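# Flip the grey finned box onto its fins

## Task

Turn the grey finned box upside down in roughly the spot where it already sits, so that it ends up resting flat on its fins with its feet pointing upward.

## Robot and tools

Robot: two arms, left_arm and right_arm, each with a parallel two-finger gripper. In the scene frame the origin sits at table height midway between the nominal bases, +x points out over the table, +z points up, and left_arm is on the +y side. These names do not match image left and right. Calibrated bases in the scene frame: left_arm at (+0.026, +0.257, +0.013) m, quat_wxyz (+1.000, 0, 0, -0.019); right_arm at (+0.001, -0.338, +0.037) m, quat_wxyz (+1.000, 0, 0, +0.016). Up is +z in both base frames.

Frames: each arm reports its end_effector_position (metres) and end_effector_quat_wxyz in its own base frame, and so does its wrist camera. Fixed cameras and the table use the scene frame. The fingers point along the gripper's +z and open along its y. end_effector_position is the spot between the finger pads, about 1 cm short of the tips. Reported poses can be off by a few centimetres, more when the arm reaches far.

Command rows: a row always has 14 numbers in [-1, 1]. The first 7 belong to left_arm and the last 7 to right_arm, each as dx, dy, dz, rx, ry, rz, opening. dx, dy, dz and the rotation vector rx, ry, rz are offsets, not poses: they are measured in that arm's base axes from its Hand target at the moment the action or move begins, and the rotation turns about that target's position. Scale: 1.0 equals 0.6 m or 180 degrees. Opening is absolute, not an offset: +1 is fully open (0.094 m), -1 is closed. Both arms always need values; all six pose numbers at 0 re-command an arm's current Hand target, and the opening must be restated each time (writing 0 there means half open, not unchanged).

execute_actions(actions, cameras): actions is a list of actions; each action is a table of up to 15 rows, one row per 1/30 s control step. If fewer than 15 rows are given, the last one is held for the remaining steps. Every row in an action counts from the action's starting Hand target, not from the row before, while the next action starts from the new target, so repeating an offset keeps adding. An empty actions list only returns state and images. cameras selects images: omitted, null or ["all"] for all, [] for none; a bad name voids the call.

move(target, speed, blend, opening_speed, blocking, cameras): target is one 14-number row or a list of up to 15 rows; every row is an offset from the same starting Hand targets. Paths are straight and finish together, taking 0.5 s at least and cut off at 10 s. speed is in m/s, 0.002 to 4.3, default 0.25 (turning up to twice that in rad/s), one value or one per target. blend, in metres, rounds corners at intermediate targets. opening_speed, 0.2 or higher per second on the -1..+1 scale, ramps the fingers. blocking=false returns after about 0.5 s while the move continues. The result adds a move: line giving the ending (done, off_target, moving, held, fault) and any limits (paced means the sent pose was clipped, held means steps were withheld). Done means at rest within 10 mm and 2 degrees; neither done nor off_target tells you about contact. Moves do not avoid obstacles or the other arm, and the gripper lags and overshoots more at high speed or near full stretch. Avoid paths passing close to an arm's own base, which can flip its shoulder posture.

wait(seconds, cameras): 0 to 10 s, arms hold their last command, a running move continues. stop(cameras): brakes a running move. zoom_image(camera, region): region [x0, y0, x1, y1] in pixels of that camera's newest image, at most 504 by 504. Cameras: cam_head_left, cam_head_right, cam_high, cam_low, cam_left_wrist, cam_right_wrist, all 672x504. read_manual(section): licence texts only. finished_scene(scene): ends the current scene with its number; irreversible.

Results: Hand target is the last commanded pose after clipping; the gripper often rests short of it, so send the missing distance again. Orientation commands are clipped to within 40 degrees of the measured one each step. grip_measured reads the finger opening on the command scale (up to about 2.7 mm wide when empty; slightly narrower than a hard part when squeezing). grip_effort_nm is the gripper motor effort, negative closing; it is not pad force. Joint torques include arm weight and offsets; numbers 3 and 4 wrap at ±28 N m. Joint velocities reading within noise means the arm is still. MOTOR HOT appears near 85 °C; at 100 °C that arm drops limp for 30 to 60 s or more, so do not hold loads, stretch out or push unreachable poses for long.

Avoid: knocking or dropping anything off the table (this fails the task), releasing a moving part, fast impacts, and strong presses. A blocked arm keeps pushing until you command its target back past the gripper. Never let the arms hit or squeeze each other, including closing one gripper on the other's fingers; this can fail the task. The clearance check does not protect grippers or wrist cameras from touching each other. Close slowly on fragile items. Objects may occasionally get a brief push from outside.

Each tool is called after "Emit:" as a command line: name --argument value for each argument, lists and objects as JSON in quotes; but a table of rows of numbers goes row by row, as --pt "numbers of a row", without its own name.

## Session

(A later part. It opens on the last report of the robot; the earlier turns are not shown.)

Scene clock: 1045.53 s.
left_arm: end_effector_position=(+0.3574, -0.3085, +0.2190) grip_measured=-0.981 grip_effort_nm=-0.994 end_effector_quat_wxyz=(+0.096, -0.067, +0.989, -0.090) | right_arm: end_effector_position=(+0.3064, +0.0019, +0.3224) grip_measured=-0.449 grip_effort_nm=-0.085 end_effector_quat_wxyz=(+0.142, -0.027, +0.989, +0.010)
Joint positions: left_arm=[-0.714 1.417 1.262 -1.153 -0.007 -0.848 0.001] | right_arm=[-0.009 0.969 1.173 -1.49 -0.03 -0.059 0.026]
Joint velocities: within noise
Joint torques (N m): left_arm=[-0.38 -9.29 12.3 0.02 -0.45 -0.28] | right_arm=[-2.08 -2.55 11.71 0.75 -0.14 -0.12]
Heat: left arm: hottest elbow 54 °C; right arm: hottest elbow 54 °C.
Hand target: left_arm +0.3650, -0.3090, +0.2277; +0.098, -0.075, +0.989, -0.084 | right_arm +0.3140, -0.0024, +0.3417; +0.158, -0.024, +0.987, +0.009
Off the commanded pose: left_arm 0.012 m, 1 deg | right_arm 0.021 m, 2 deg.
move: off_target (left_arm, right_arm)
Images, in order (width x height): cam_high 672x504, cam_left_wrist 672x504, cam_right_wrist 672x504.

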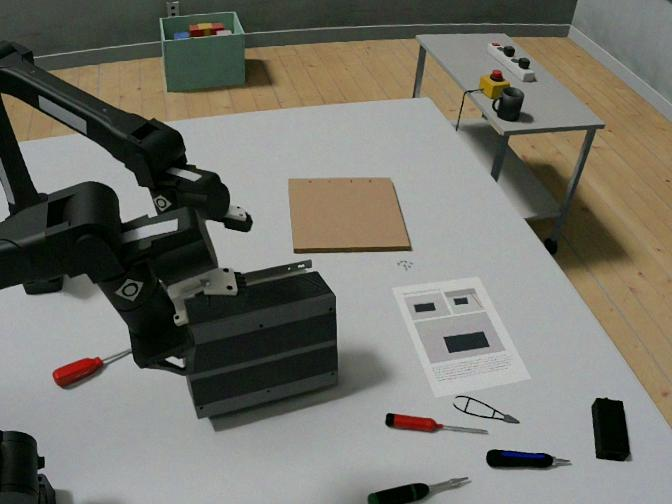

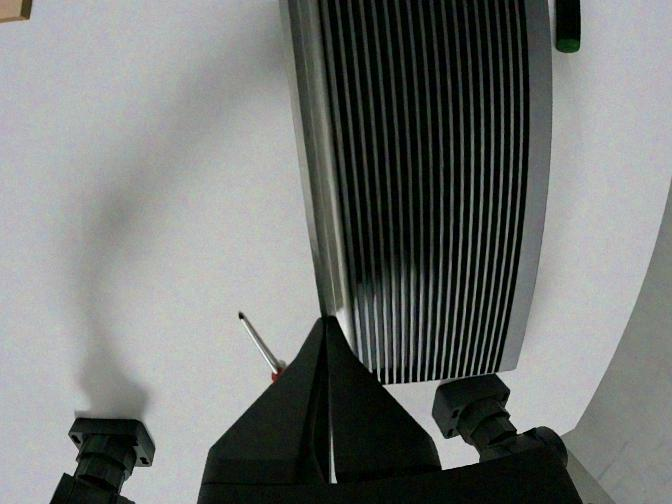

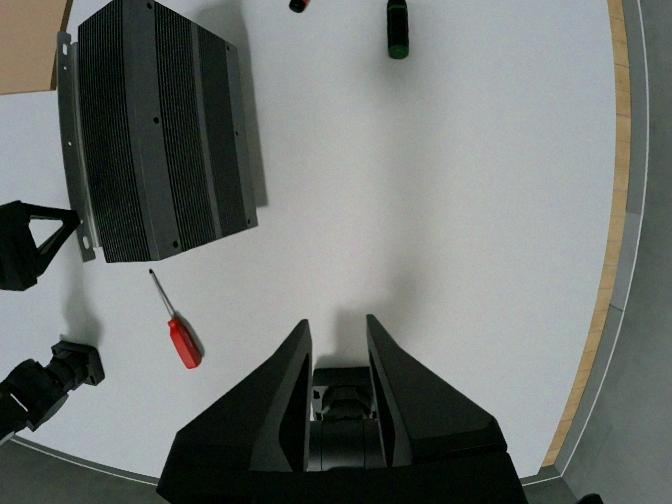

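Emit:
move --pt "0 -0.06 0.0 0.055 0.002 0 -1 0 0 0 0 0 0 -0.45" --pt "0 -0.145 -0.013 0.11 0.004 0 -1 0 0 0 0 0 0 -0.45" --speed 0.04 --blend '[0.02,0]' --cameras '["cam_high","cam_left_wrist","cam_right_wrist","cam_low","cam_head_left"]'

Scene clock: 1056.67 s.
left_arm: end_effector_position=(+0.3502, -0.3835, +0.2269) grip_measured=-0.981 grip_effort_nm=-1.013 end_effector_quat_wxyz=(+0.097, -0.024, +0.991, +0.091) | right_arm: end_effector_position=(+0.3064, +0.0019, +0.3224) grip_measured=-0.449 grip_effort_nm=-0.085 end_effector_quat_wxyz=(+0.142, -0.027, +0.989, +0.010)
Joint positions: left_arm=[-0.917 1.718 1.643 -1.529 -0.265 -0.969 0.001] | right_arm=[-0.009 0.969 1.173 -1.49 -0.03 -0.059 0.026]
Joint velocities: within noise
Joint torques (N m): left_arm=[-0.15 -10.52 12.14 0.95 -0.37 -0.84] | right_arm=[-1.44 -2.84 11.79 0.83 -0.14 -0.18]
Heat: left arm: hottest elbow 55 °C; right arm: hottest elbow 55 °C.
Hand target: left_arm +0.3649, -0.3960, +0.2198; +0.103, -0.057, +0.989, +0.088 | right_arm +0.3140, -0.0024, +0.3417; +0.158, -0.024, +0.987, +0.009
Off the commanded pose: left_arm 0.021 m, 4 deg | right_arm 0.021 m, 2 deg.
move: off_target (left_arm, right_arm)
Images, in order (width x height): cam_head_left 672x504, cam_high 672x504, cam_low 672x504, cam_left_wrist 672x504, cam_right_wrist 672x504.

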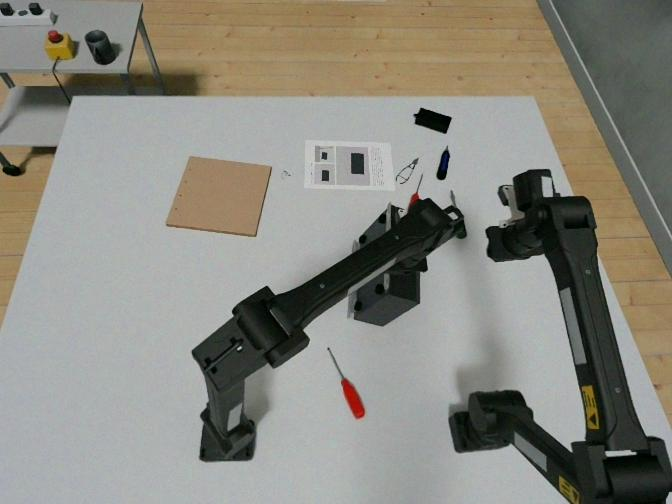

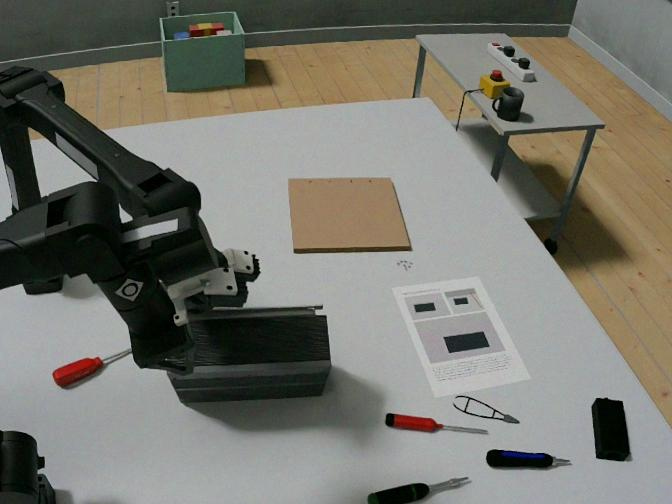

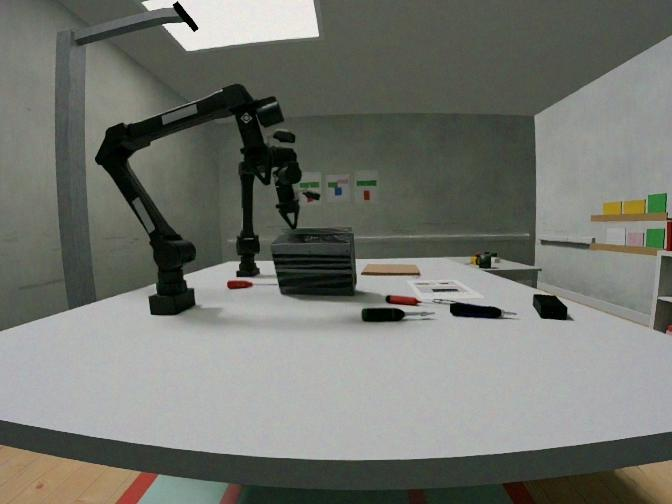

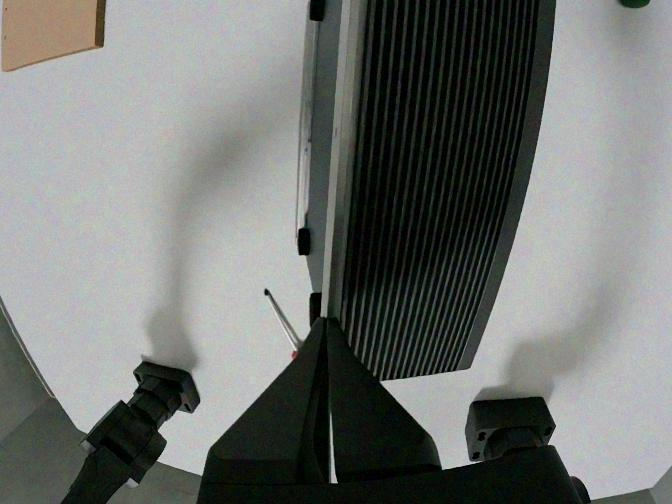

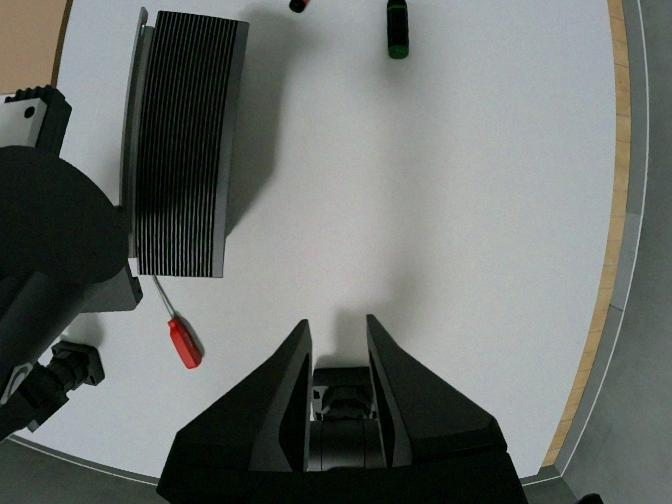

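Emit:
move --target '[-0.01,-0.015,-0.03,0.02,0,0,-1,0,0,0,0,0,0,-0.45]' --speed 0.03 --cameras '["cam_high","cam_left_wrist","cam_low"]'

Emit:
zoom_image --camera "cam_low" --region '[230, 190, 400, 320]'

Scene clock: 1064.17 s.
left_arm: end_effector_position=(+0.3483, -0.3945, +0.2264) grip_measured=-0.981 grip_effort_nm=-1.009 end_effector_quat_wxyz=(+0.111, -0.024, +0.988, +0.107) | right_arm: end_effector_position=(+0.3064, +0.0019, +0.3224) grip_measured=-0.449 grip_effort_nm=-0.085 end_effector_quat_wxyz=(+0.142, -0.027, +0.989, +0.010)
Joint positions: left_arm=[-0.945 1.748 1.676 -1.552 -0.306 -1.001 0.001] | right_arm=[-0.009 0.969 1.173 -1.49 -0.03 -0.059 0.026]
Joint velocities: within noise
Joint torques (N m): left_arm=[-0.44 -10.17 10.52 0.83 -0.22 -0.84] | right_arm=[-1.85 -2.73 11.85 0.75 -0.16 -0.12]
Heat: left arm: hottest elbow 55 °C; right arm: hottest elbow 55 °C.
Hand target: left_arm +0.3589, -0.4050, +0.2019; +0.105, -0.054, +0.986, +0.119 | right_arm +0.3140, -0.0024, +0.3417; +0.158, -0.024, +0.987, +0.009
Off the commanded pose: left_arm 0.029 m, 4 deg | right_arm 0.021 m, 2 deg.
move: off_target (left_arm, right_arm)
Images, in order (width x height): cam_high 672x504, cam_low 672x504, cam_left_wrist 672x504.

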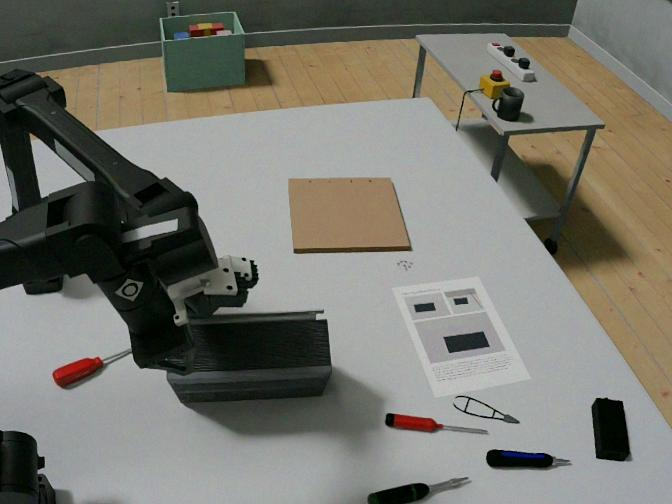

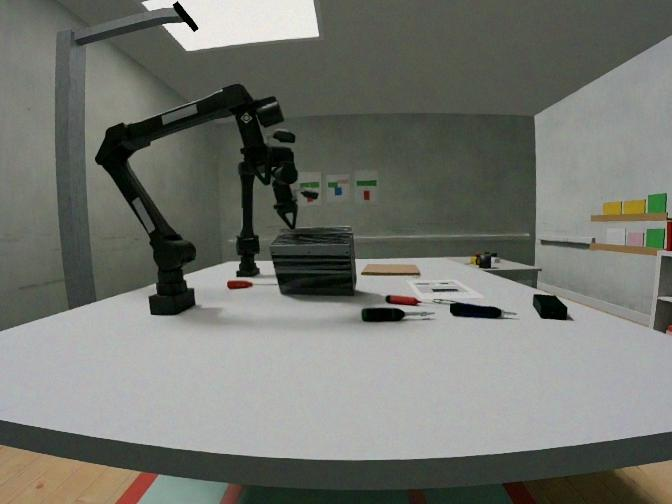

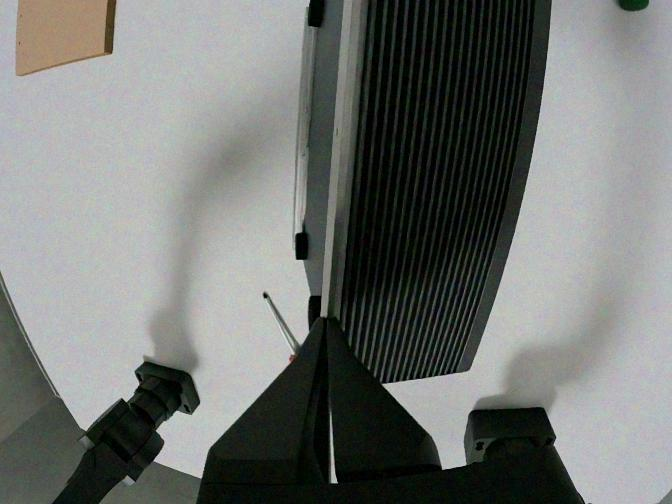

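Scaled by 2.965.

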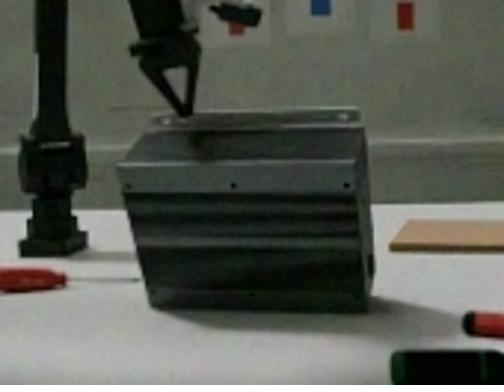

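Emit:
move --target '[-0.01,-0.035,-0.015,0.02,0,0,-1,0,0,0,0,0,0,-0.45]' --speed 0.03 --cameras '["cam_left_wrist","cam_low"]'

Emit:
zoom_image --camera "cam_low" --region '[230, 190, 400, 320]'

Scene clock: 1073.37 s.
left_arm: end_effector_position=(+0.3450, -0.4168, +0.2269) grip_measured=-0.980 grip_effort_nm=-1.013 end_effector_quat_wxyz=(+0.119, -0.006, +0.985, +0.124) | right_arm: end_effector_position=(+0.3064, +0.0019, +0.3224) grip_measured=-0.449 grip_effort_nm=-0.090 end_effector_quat_wxyz=(+0.142, -0.027, +0.989, +0.010)
Joint positions: left_arm=[-0.984 1.805 1.75 -1.596 -0.337 -1.01 0.001] | right_arm=[-0.009 0.969 1.173 -1.49 -0.03 -0.059 0.026]
Joint velocities: within noise
Joint torques (N m): left_arm=[-0.44 -15.91 8.5 0.49 -0.1 -0.5] | right_arm=[-1.61 -2.78 11.59 0.9 -0.16 -0.16]
Heat: left arm: hottest elbow 54 °C; right arm: hottest elbow 56 °C.
Hand target: left_arm +0.3454, -0.4156, +0.2261; +0.119, -0.021, +0.985, +0.122 (not the last commanded pose) | right_arm +0.3140, -0.0024, +0.3417; +0.158, -0.024, +0.987, +0.009
Off the commanded pose: left_arm 0.036 m, 6 deg | right_arm 0.021 m, 2 deg.
move: held (left_arm; a check stopped the path), off_target (right_arm); limits=held
pose unreachable (left arm): on one or more control steps of this call, first in action 0 (counted from 0), this arm could not follow its commanded pose, so it was not sent that pose on those steps. It may still have moved: this result reports where it is.
cause: moving toward the commanded pose would bring a part of the arm too close to another arm (this arm's forearm (the part past joint 3) and the right arm's gripper housing).
Images, in order (width x height): cam_low 672x504, cam_left_wrist 672x504.

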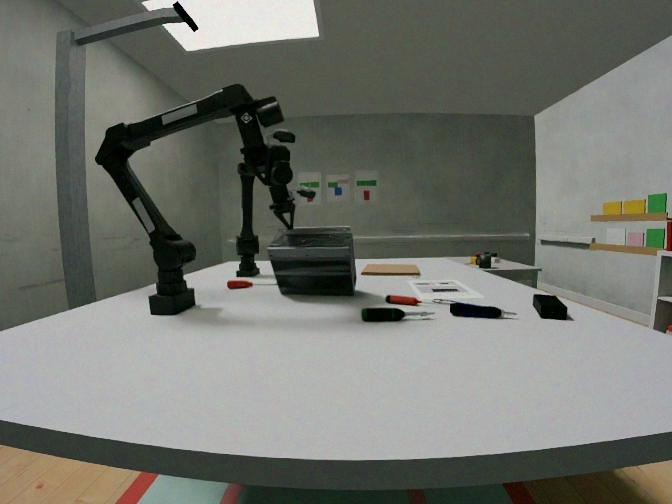

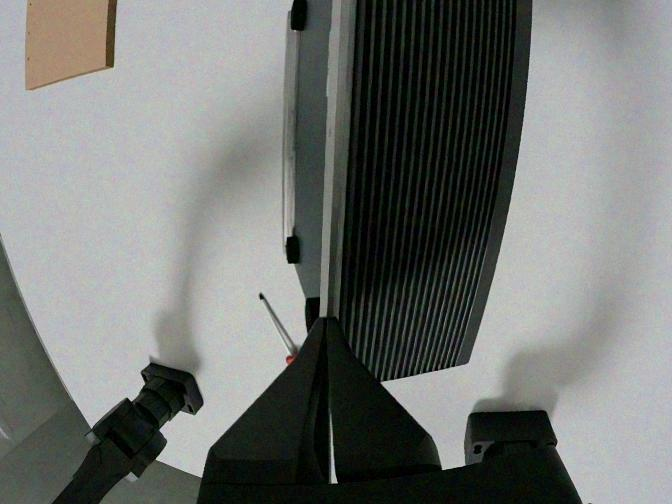

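Scaled by 2.965.

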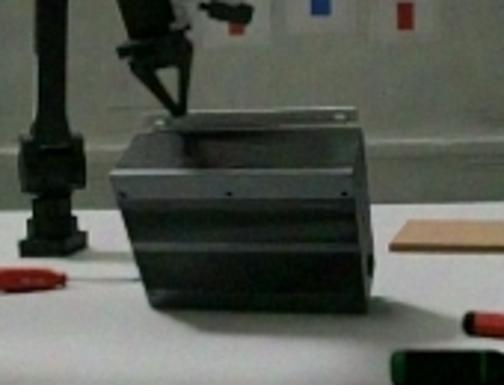

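Emit:
move --target '[0.01,0.022,-0.033,-0.015,0,0,-1,-0.05,-0.25,0,0,0,0,-0.45]' --speed 0.05 --cameras '["cam_left_wrist","cam_low","cam_right_wrist","cam_high"]'

Emit:
zoom_image --camera "cam_low" --region '[230, 190, 400, 320]'

Scene clock: 1099.80 s.
left_arm: end_effector_position=(+0.3460, -0.4079, +0.2273) grip_measured=-0.981 grip_effort_nm=-1.013 end_effector_quat_wxyz=(+0.130, -0.005, +0.987, +0.090) | right_arm: end_effector_position=(+0.2793, -0.1443, +0.3231) grip_measured=-0.449 grip_effort_nm=-0.085 end_effector_quat_wxyz=(+0.144, -0.025, +0.989, +0.019)
Joint positions: left_arm=[-0.967 1.738 1.664 -1.499 -0.317 -0.977 0.001] | right_arm=[-0.581 1.028 1.213 -1.536 -0.194 -0.609 0.026]
Joint velocities: within noise
Joint torques (N m): left_arm=[0.62 -13.45 6.97 1.26 0.14 -0.49] | right_arm=[-1.55 -3.25 11.59 0.55 -0.31 -0.18]
Heat: left arm: hottest elbow 51 °C; right arm: hottest elbow 56 °C.
Hand target: left_arm +0.3514, -0.4023, +0.2064; +0.118, -0.023, +0.988, +0.099 | right_arm +0.2840, -0.1524, +0.3417; +0.158, -0.024, +0.987, +0.009
Off the commanded pose: left_arm 0.022 m, 3 deg | right_arm 0.021 m, 2 deg.
move: off_target (left_arm, right_arm)
Images, in order (width x height): cam_high 672x504, cam_low 672x504, cam_left_wrist 672x504, cam_right_wrist 672x504.

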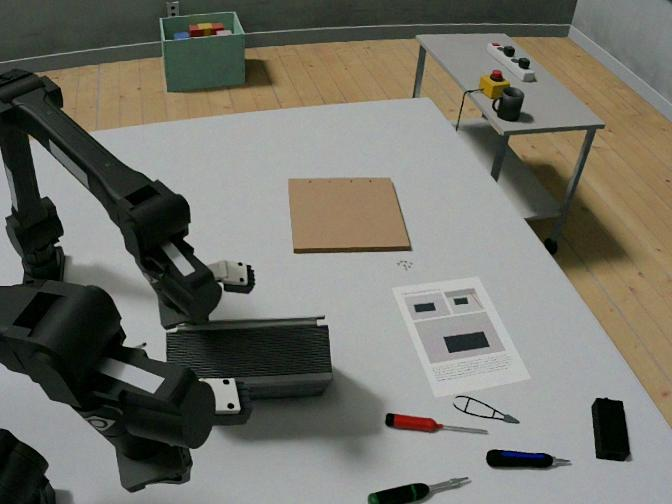

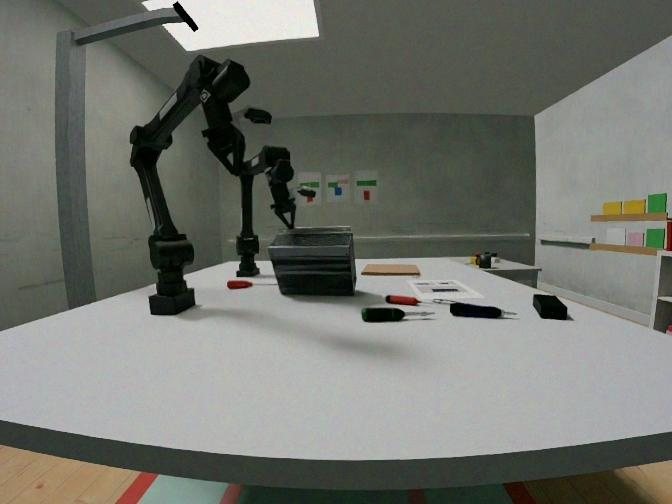

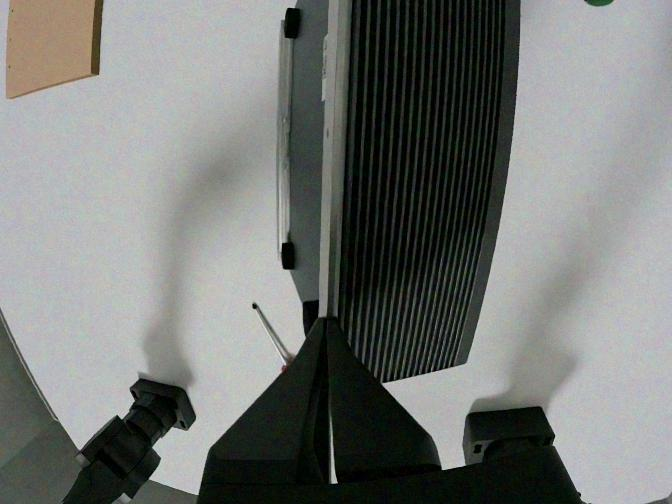

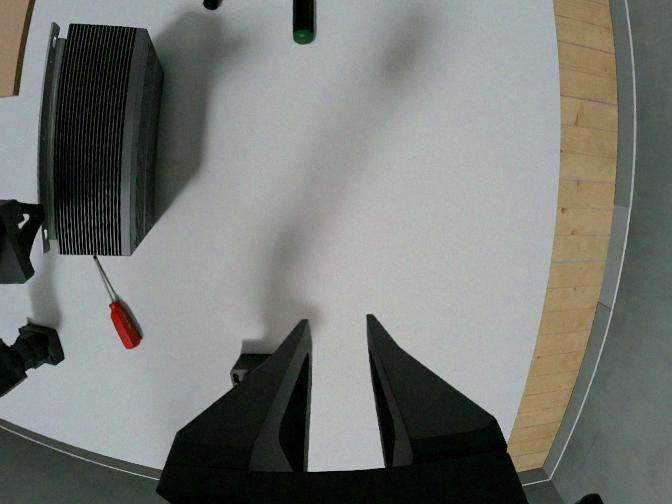

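Scaled by 2.965.

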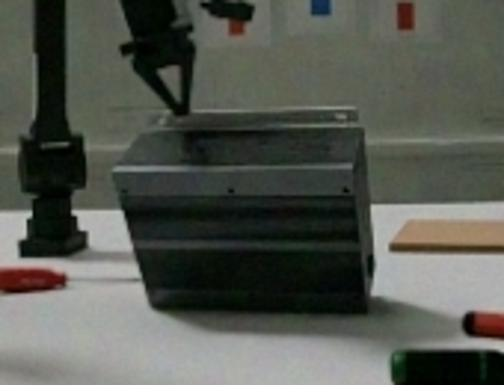

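Emit:
move --target '[0,0.02,0.0,0,0,0,-1,0,0,0,0,0,0,-0.45]' --speed 0.03 --cameras '["cam_left_wrist","cam_low"]'

Emit:
zoom_image --camera "cam_low" --region '[260, 220, 370, 305]'

Scene clock: 1113.27 s.
left_arm: end_effector_position=(+0.3480, -0.3917, +0.2265) grip_measured=-0.981 grip_effort_nm=-1.009 end_effector_quat_wxyz=(+0.128, -0.008, +0.987, +0.093) | right_arm: end_effector_position=(+0.2793, -0.1443, +0.3231) grip_measured=-0.449 grip_effort_nm=-0.081 end_effector_quat_wxyz=(+0.144, -0.025, +0.989, +0.019)
Joint positions: left_arm=[-0.946 1.71 1.626 -1.491 -0.317 -0.962 0.001] | right_arm=[-0.581 1.028 1.213 -1.536 -0.194 -0.61 0.026]
Joint velocities: within noise
Joint torques (N m): left_arm=[0.09 -12.81 7.13 1.48 0.11 -0.49] | right_arm=[-2.02 -3.14 11.63 0.7 -0.34 -0.17]
Heat: left arm: hottest elbow 48 °C; right arm: hottest elbow 57 °C.
Hand target: left_arm +0.3515, -0.3902, +0.2062; +0.118, -0.023, +0.988, +0.099 | right_arm +0.2840, -0.1524, +0.3417; +0.158, -0.025, +0.987, +0.009
Off the commanded pose: left_arm 0.020 m, 2 deg | right_arm 0.021 m, 2 deg.
move: off_target (left_arm, right_arm)
Images, in order (width x height): cam_low 672x504, cam_left_wrist 672x504.

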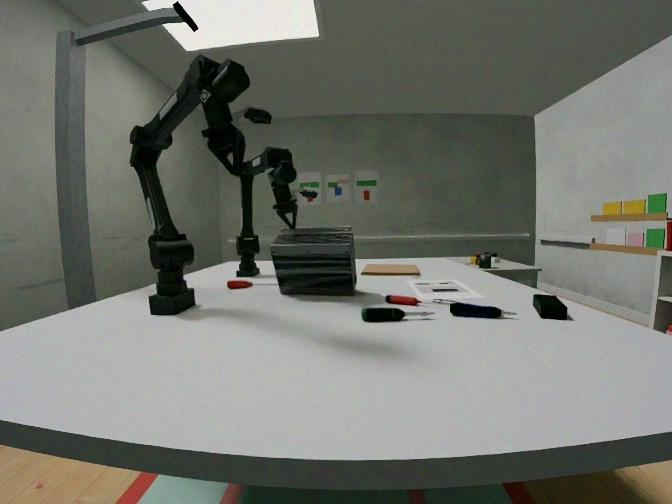

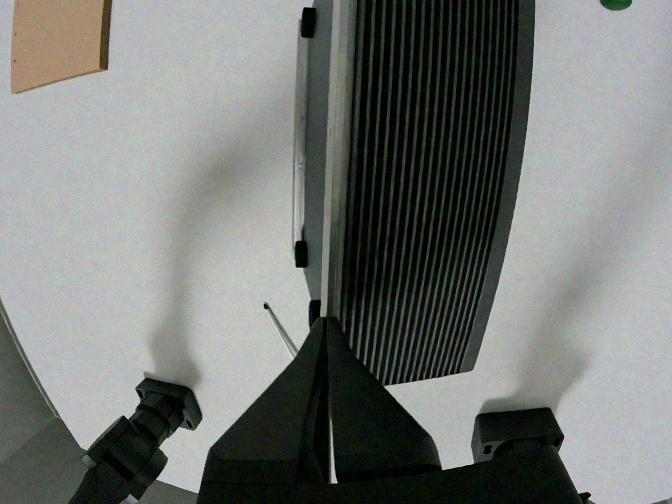

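Scaled by 4.582.

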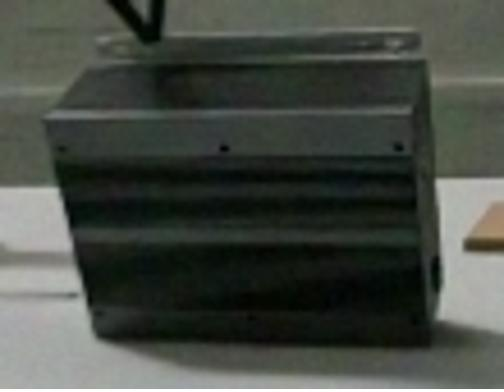

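Emit:
move --target '[0,-0.008,0.0,0,0,0,-0.7,0,0,0,0,0,0,-0.45]' --speed 0.03 --opening_speed 0.2 --cameras '["cam_left_wrist","cam_low"]'

Emit:
zoom_image --camera "cam_low" --region '[260, 220, 370, 305]'

Scene clock: 1141.30 s.
left_arm: end_effector_position=(+0.3477, -0.3933, +0.2210) grip_measured=-0.704 grip_effort_nm=0.159 end_effector_quat_wxyz=(+0.125, -0.017, +0.988, +0.091) | right_arm: end_effector_position=(+0.2794, -0.1442, +0.3231) grip_measured=-0.449 grip_effort_nm=-0.085 end_effector_quat_wxyz=(+0.144, -0.025, +0.989, +0.019)
Joint positions: left_arm=[-0.946 1.717 1.621 -1.483 -0.31 -0.981 0.014] | right_arm=[-0.581 1.028 1.213 -1.536 -0.194 -0.61 0.026]
Joint velocities: within noise
Joint torques (N m): left_arm=[-0.26 -12.75 8.64 0.98 -0.15 -0.34] | right_arm=[-2.78 -3.43 11.81 0.76 -0.32 -0.1]
Heat: left arm: hottest elbow 46 °C; right arm: hottest elbow 58 °C.
Hand target: left_arm +0.3515, -0.3951, +0.2064; +0.118, -0.023, +0.988, +0.099 | right_arm +0.2840, -0.1524, +0.3417; +0.158, -0.024, +0.987, +0.009
Off the commanded pose: left_arm 0.015 m, 1 deg | right_arm 0.021 m, 2 deg.
move: off_target (left_arm, right_arm)
Images, in order (width x height): cam_low 672x504, cam_left_wrist 672x504.

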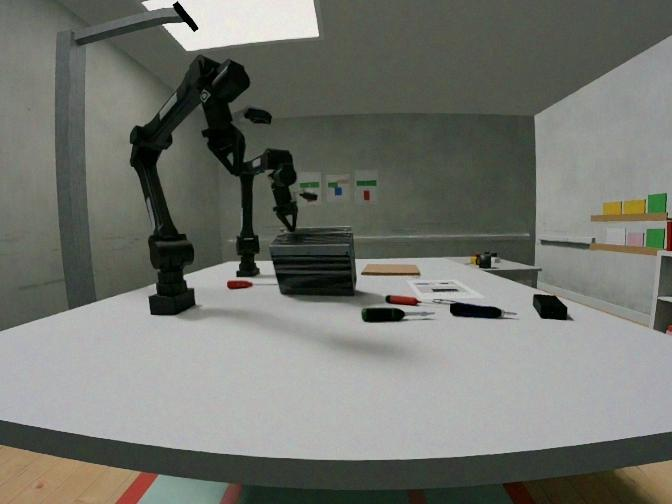

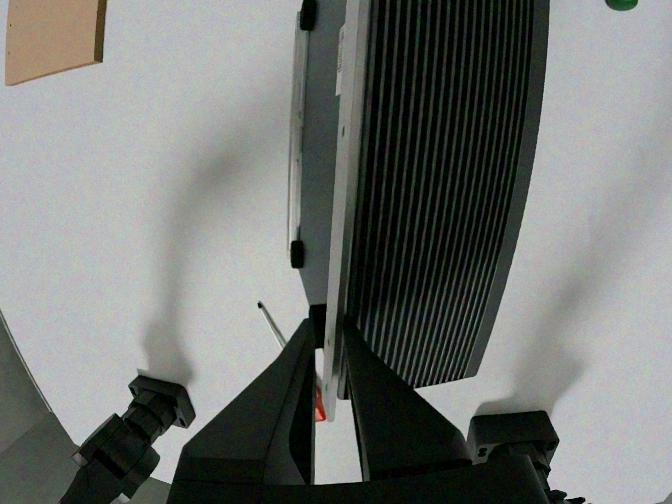

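Scaled by 4.582.

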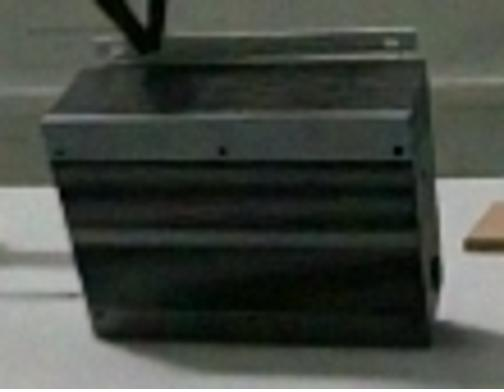

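Emit:
move --pt "0 0 0 0 0 0 -0.45 0 0 0 0 0 0 -0.45" --pt "-0.046 -0.036 0.19 0 0 0 -0.45 0 0 0 0 0 0 -0.45" --pt "-0.1 0.3 0.25 0 0 0 -0.45 0 0 0 0 0 0 -0.45" --pt "-0.1 0.75 0.1 0 0 0 -0.45 0 0 0 0 0 0 -0.45" --speed '[0.05,0.05,0.12,0.15]' --cameras '["cam_left_wrist","cam_low","cam_head_left","cam_right_wrist"]'

Emit:
zoom_image --camera "cam_low" --region '[260, 220, 370, 305]'

Scene clock: 1158.27 s.
left_arm: end_effector_position=(+0.2910, +0.0524, +0.2640) grip_measured=-0.453 grip_effort_nm=0.149 end_effector_quat_wxyz=(+0.109, -0.024, +0.989, +0.099) | right_arm: end_effector_position=(+0.2794, -0.1442, +0.3231) grip_measured=-0.449 grip_effort_nm=-0.085 end_effector_quat_wxyz=(+0.144, -0.025, +0.989, +0.019)
Joint positions: left_arm=[0.072 0.951 1.009 -1.398 -0.186 0.045 0.026] | right_arm=[-0.581 1.028 1.213 -1.536 -0.194 -0.61 0.026]
Joint velocities: within noise
Joint torques (N m): left_arm=[0.09 -3.96 9.11 1.59 0.06 -0.09] | right_arm=[-2.2 -3.25 11.84 0.54 -0.34 -0.14]
Heat: left arm: hottest elbow 46 °C; right arm: hottest elbow 58 °C.
Hand target: left_arm +0.2915, +0.0549, +0.2663; +0.118, -0.023, +0.988, +0.099 | right_arm +0.2840, -0.1524, +0.3417; +0.158, -0.024, +0.987, +0.009
Off the commanded pose: left_arm 0.004 m, 1 deg | right_arm 0.021 m, 2 deg.
move: off_target (right_arm)
Images, in order (width x height): cam_head_left 672x504, cam_low 672x504, cam_left_wrist 672x504, cam_right_wrist 672x504.

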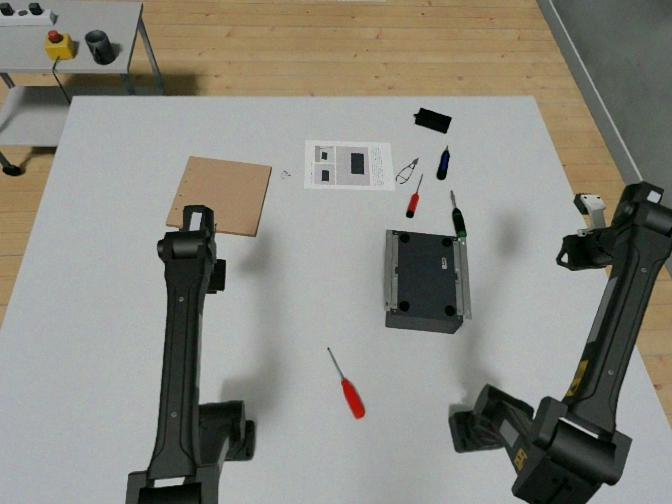

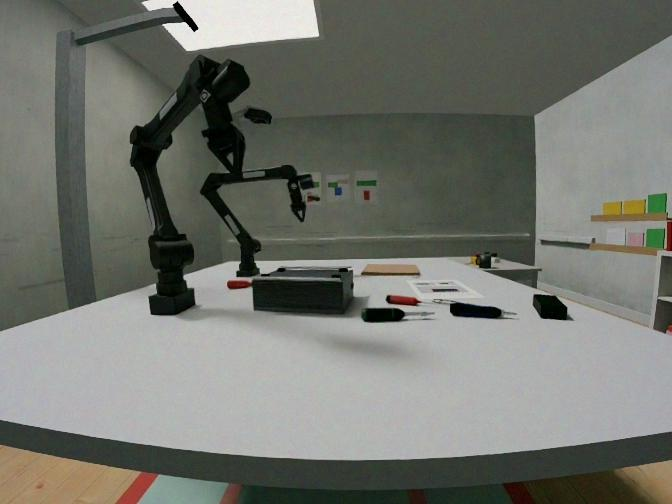

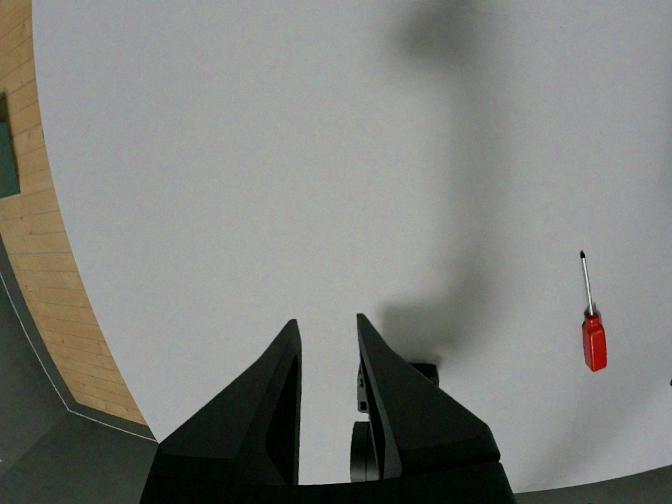

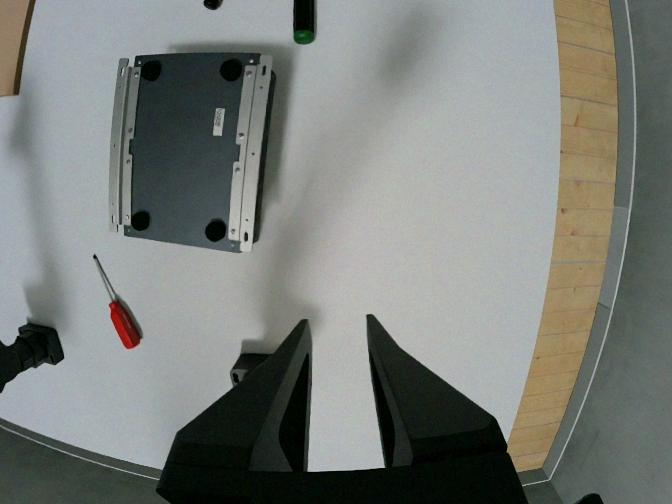

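Scaled by 4.582.

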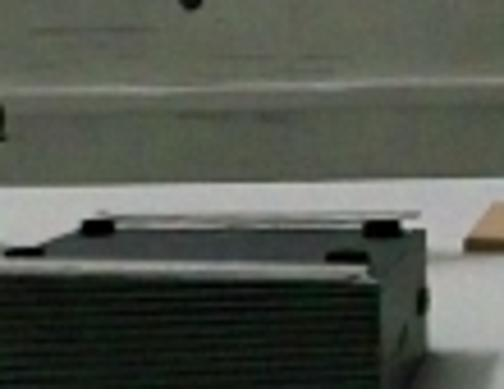

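Emit:
move --pt "0 0 0 0 0 0 -0.45 0.235 -0.03 -0.3 0 0 0 -1" --speed 0.15

Scene clock: 1175.93 s.
left_arm: end_effector_position=(+0.2911, +0.0524, +0.2641) grip_measured=-0.453 grip_effort_nm=0.154 end_effector_quat_wxyz=(+0.109, -0.024, +0.989, +0.099) | right_arm: end_effector_position=(+0.4177, -0.1729, +0.1599) grip_measured=-0.986 grip_effort_nm=-0.774 end_effector_quat_wxyz=(+0.152, -0.023, +0.988, +0.013)
Joint positions: left_arm=[0.072 0.951 1.009 -1.398 -0.186 0.046 0.026] | right_arm=[-0.452 1.403 1.084 -0.99 -0.16 -0.477 0.001]
Joint velocities: within noise
Joint torques (N m): left_arm=[0.09 -3.9 9.1 1.61 0.06 -0.08] | right_arm=[0.85 -9.23 8.18 1.5 -0.04 0.09]
Heat: left arm: hottest elbow 47 °C; right arm: hottest elbow 58 °C.
Hand target: left_arm +0.2915, +0.0549, +0.2663; +0.118, -0.023, +0.988, +0.099 | right_arm +0.4250, -0.1702, +0.1617; +0.158, -0.025, +0.987, +0.009
Off the commanded pose: left_arm 0.003 m, 1 deg | right_arm 0.008 m, 1 deg.
move: done

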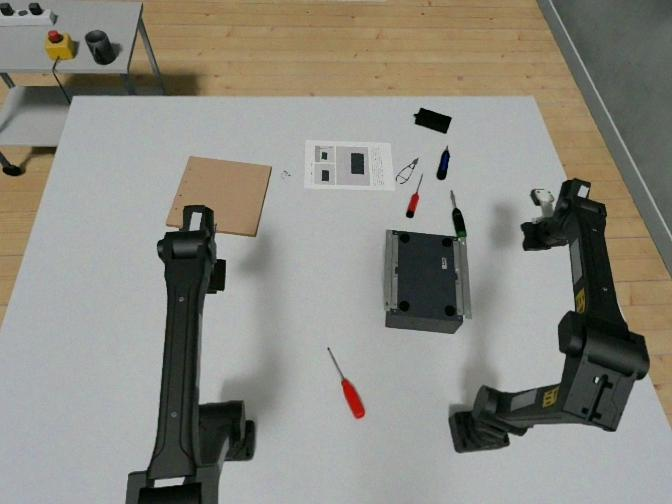

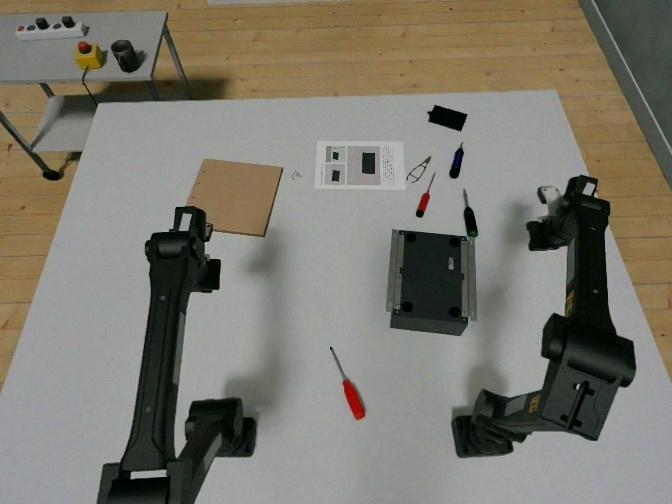

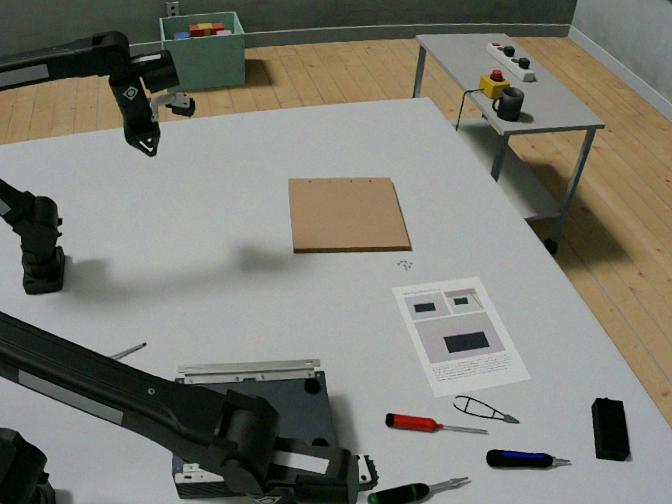

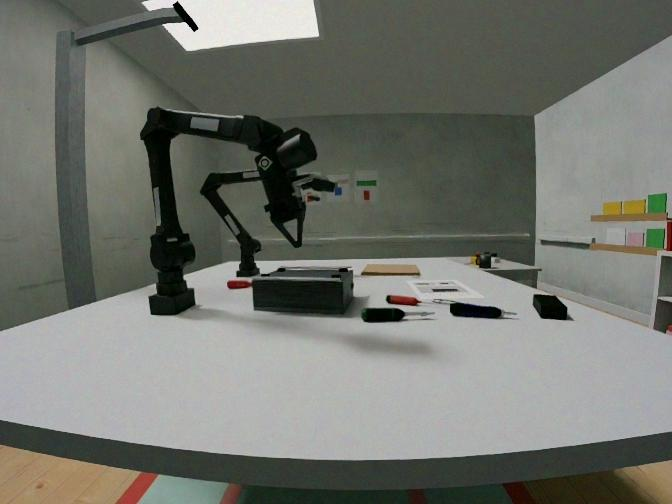

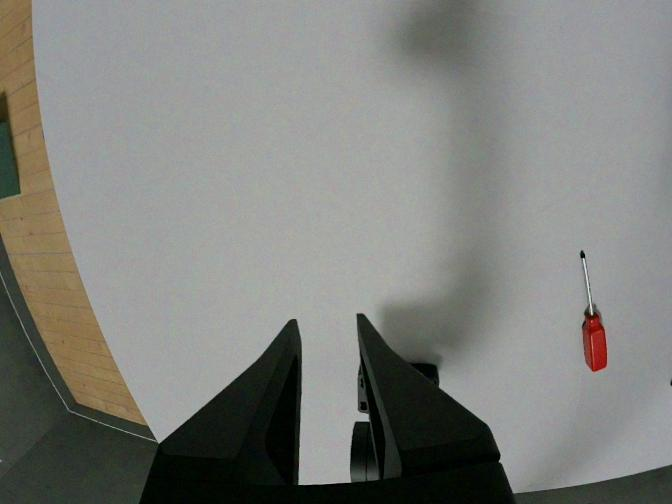

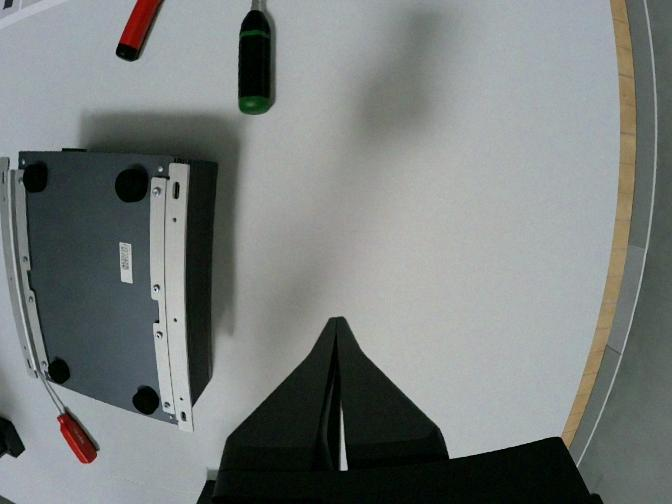

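Emit:
move --pt "0 0 0 0 0 0 -0.45 -0.03 0.06 -0.215 0 0 0 -1" --pt "0 0 0 0 0 0 -0.45 -0.03 0.13 -0.215 0 0 0 -1" --speed '[0.1,0.06]' --cameras '["cam_right_wrist","cam_head_left","cam_high"]'

Scene clock: 1216.83 s.
left_arm: end_effector_position=(+0.2911, +0.0523, +0.2640) grip_measured=-0.453 grip_effort_nm=0.154 end_effector_quat_wxyz=(+0.109, -0.024, +0.989, +0.099) | right_arm: end_effector_position=(+0.4014, -0.0958, +0.0273) grip_measured=-0.986 grip_effort_nm=-0.769 end_effector_quat_wxyz=(+0.147, -0.023, +0.989, +0.013)
Joint positions: left_arm=[0.072 0.951 1.009 -1.398 -0.185 0.046 0.026] | right_arm=[-0.279 1.486 0.771 -0.58 -0.111 -0.31 0.001]
Joint velocities: within noise
Joint torques (N m): left_arm=[0.09 -3.84 9.05 1.58 0.06 -0.08] | right_arm=[0.38 -9.82 6.48 1.52 0.02 0.13]
Heat: left arm: hottest elbow 47 °C; right arm: hottest elbow 51 °C.
Hand target: left_arm +0.2915, +0.0548, +0.2663; +0.118, -0.023, +0.988, +0.099 | right_arm +0.4069, -0.0924, +0.0325; +0.158, -0.024, +0.987, +0.009
Off the commanded pose: left_arm 0.003 m, 1 deg | right_arm 0.009 m, 1 deg.
move: done
Images, in order (width x height): cam_head_left 672x504, cam_high 672x504, cam_right_wrist 672x504.

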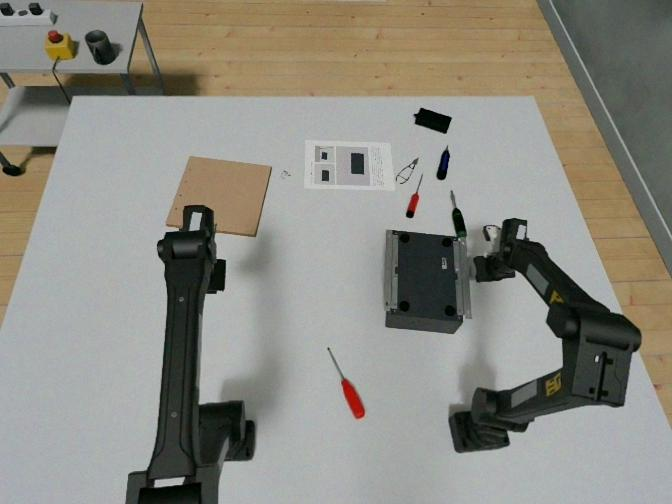

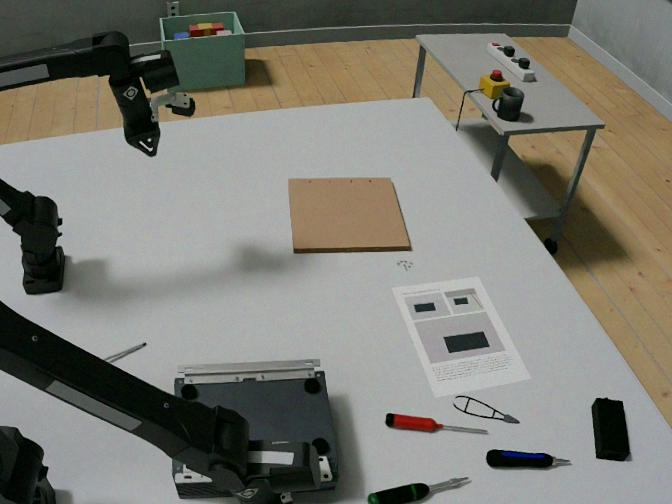

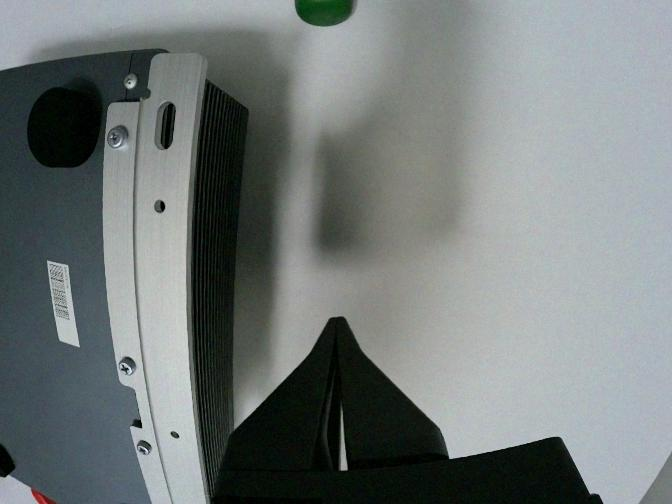

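Emit:
move --pt "0 0 0 0 0 0 -0.45 -0.02 0.05 0 0 0 0 -1" --pt "0 0 0 0 0 0 -0.45 -0.02 0.44 0.0 0 0 0 -1" --speed '[0.04,0.07]' --cameras '["cam_right_wrist","cam_head_left","cam_high"]'

Scene clock: 1244.37 s.
left_arm: end_effector_position=(+0.2911, +0.0523, +0.2640) grip_measured=-0.453 grip_effort_nm=0.154 end_effector_quat_wxyz=(+0.109, -0.024, +0.989, +0.099) | right_arm: end_effector_position=(+0.3847, +0.1361, +0.0270) grip_measured=-0.986 grip_effort_nm=-0.755 end_effector_quat_wxyz=(+0.151, +0.005, +0.988, -0.011)
Joint positions: left_arm=[0.072 0.951 1.009 -1.398 -0.185 0.046 0.026] | right_arm=[0.399 1.478 0.759 -0.58 0.138 0.389 0.001]
Joint velocities: within noise
Joint torques (N m): left_arm=[-0.03 -3.96 9.11 1.59 0.06 -0.08] | right_arm=[4.07 -7.24 9.5 1.09 -0.91 -0.08]
Heat: left arm: hottest elbow 47 °C; right arm: hottest elbow 47 °C.
Hand target: left_arm +0.2915, +0.0548, +0.2663; +0.118, -0.023, +0.988, +0.099 | right_arm +0.3949, +0.1717, +0.0325; +0.158, -0.024, +0.987, +0.009
Off the commanded pose: left_arm 0.003 m, 1 deg | right_arm 0.037 m, 4 deg.
move: off_target (right_arm)
Images, in order (width x height): cam_head_left 672x504, cam_high 672x504, cam_right_wrist 672x504.

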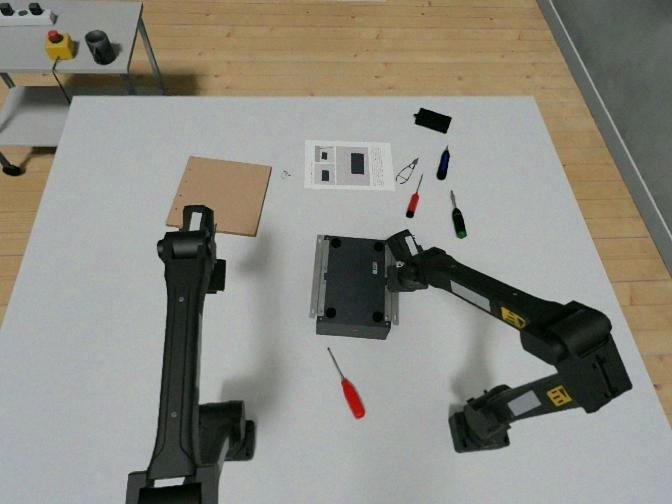

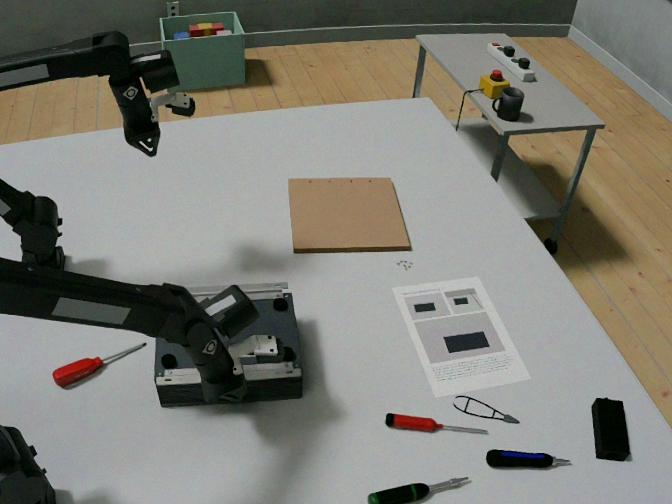

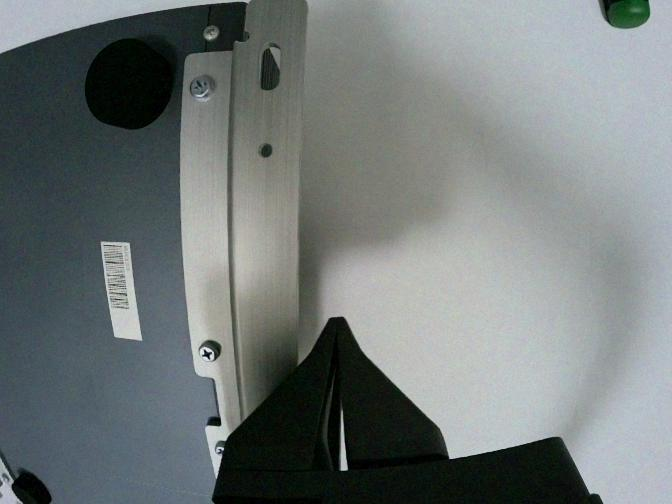

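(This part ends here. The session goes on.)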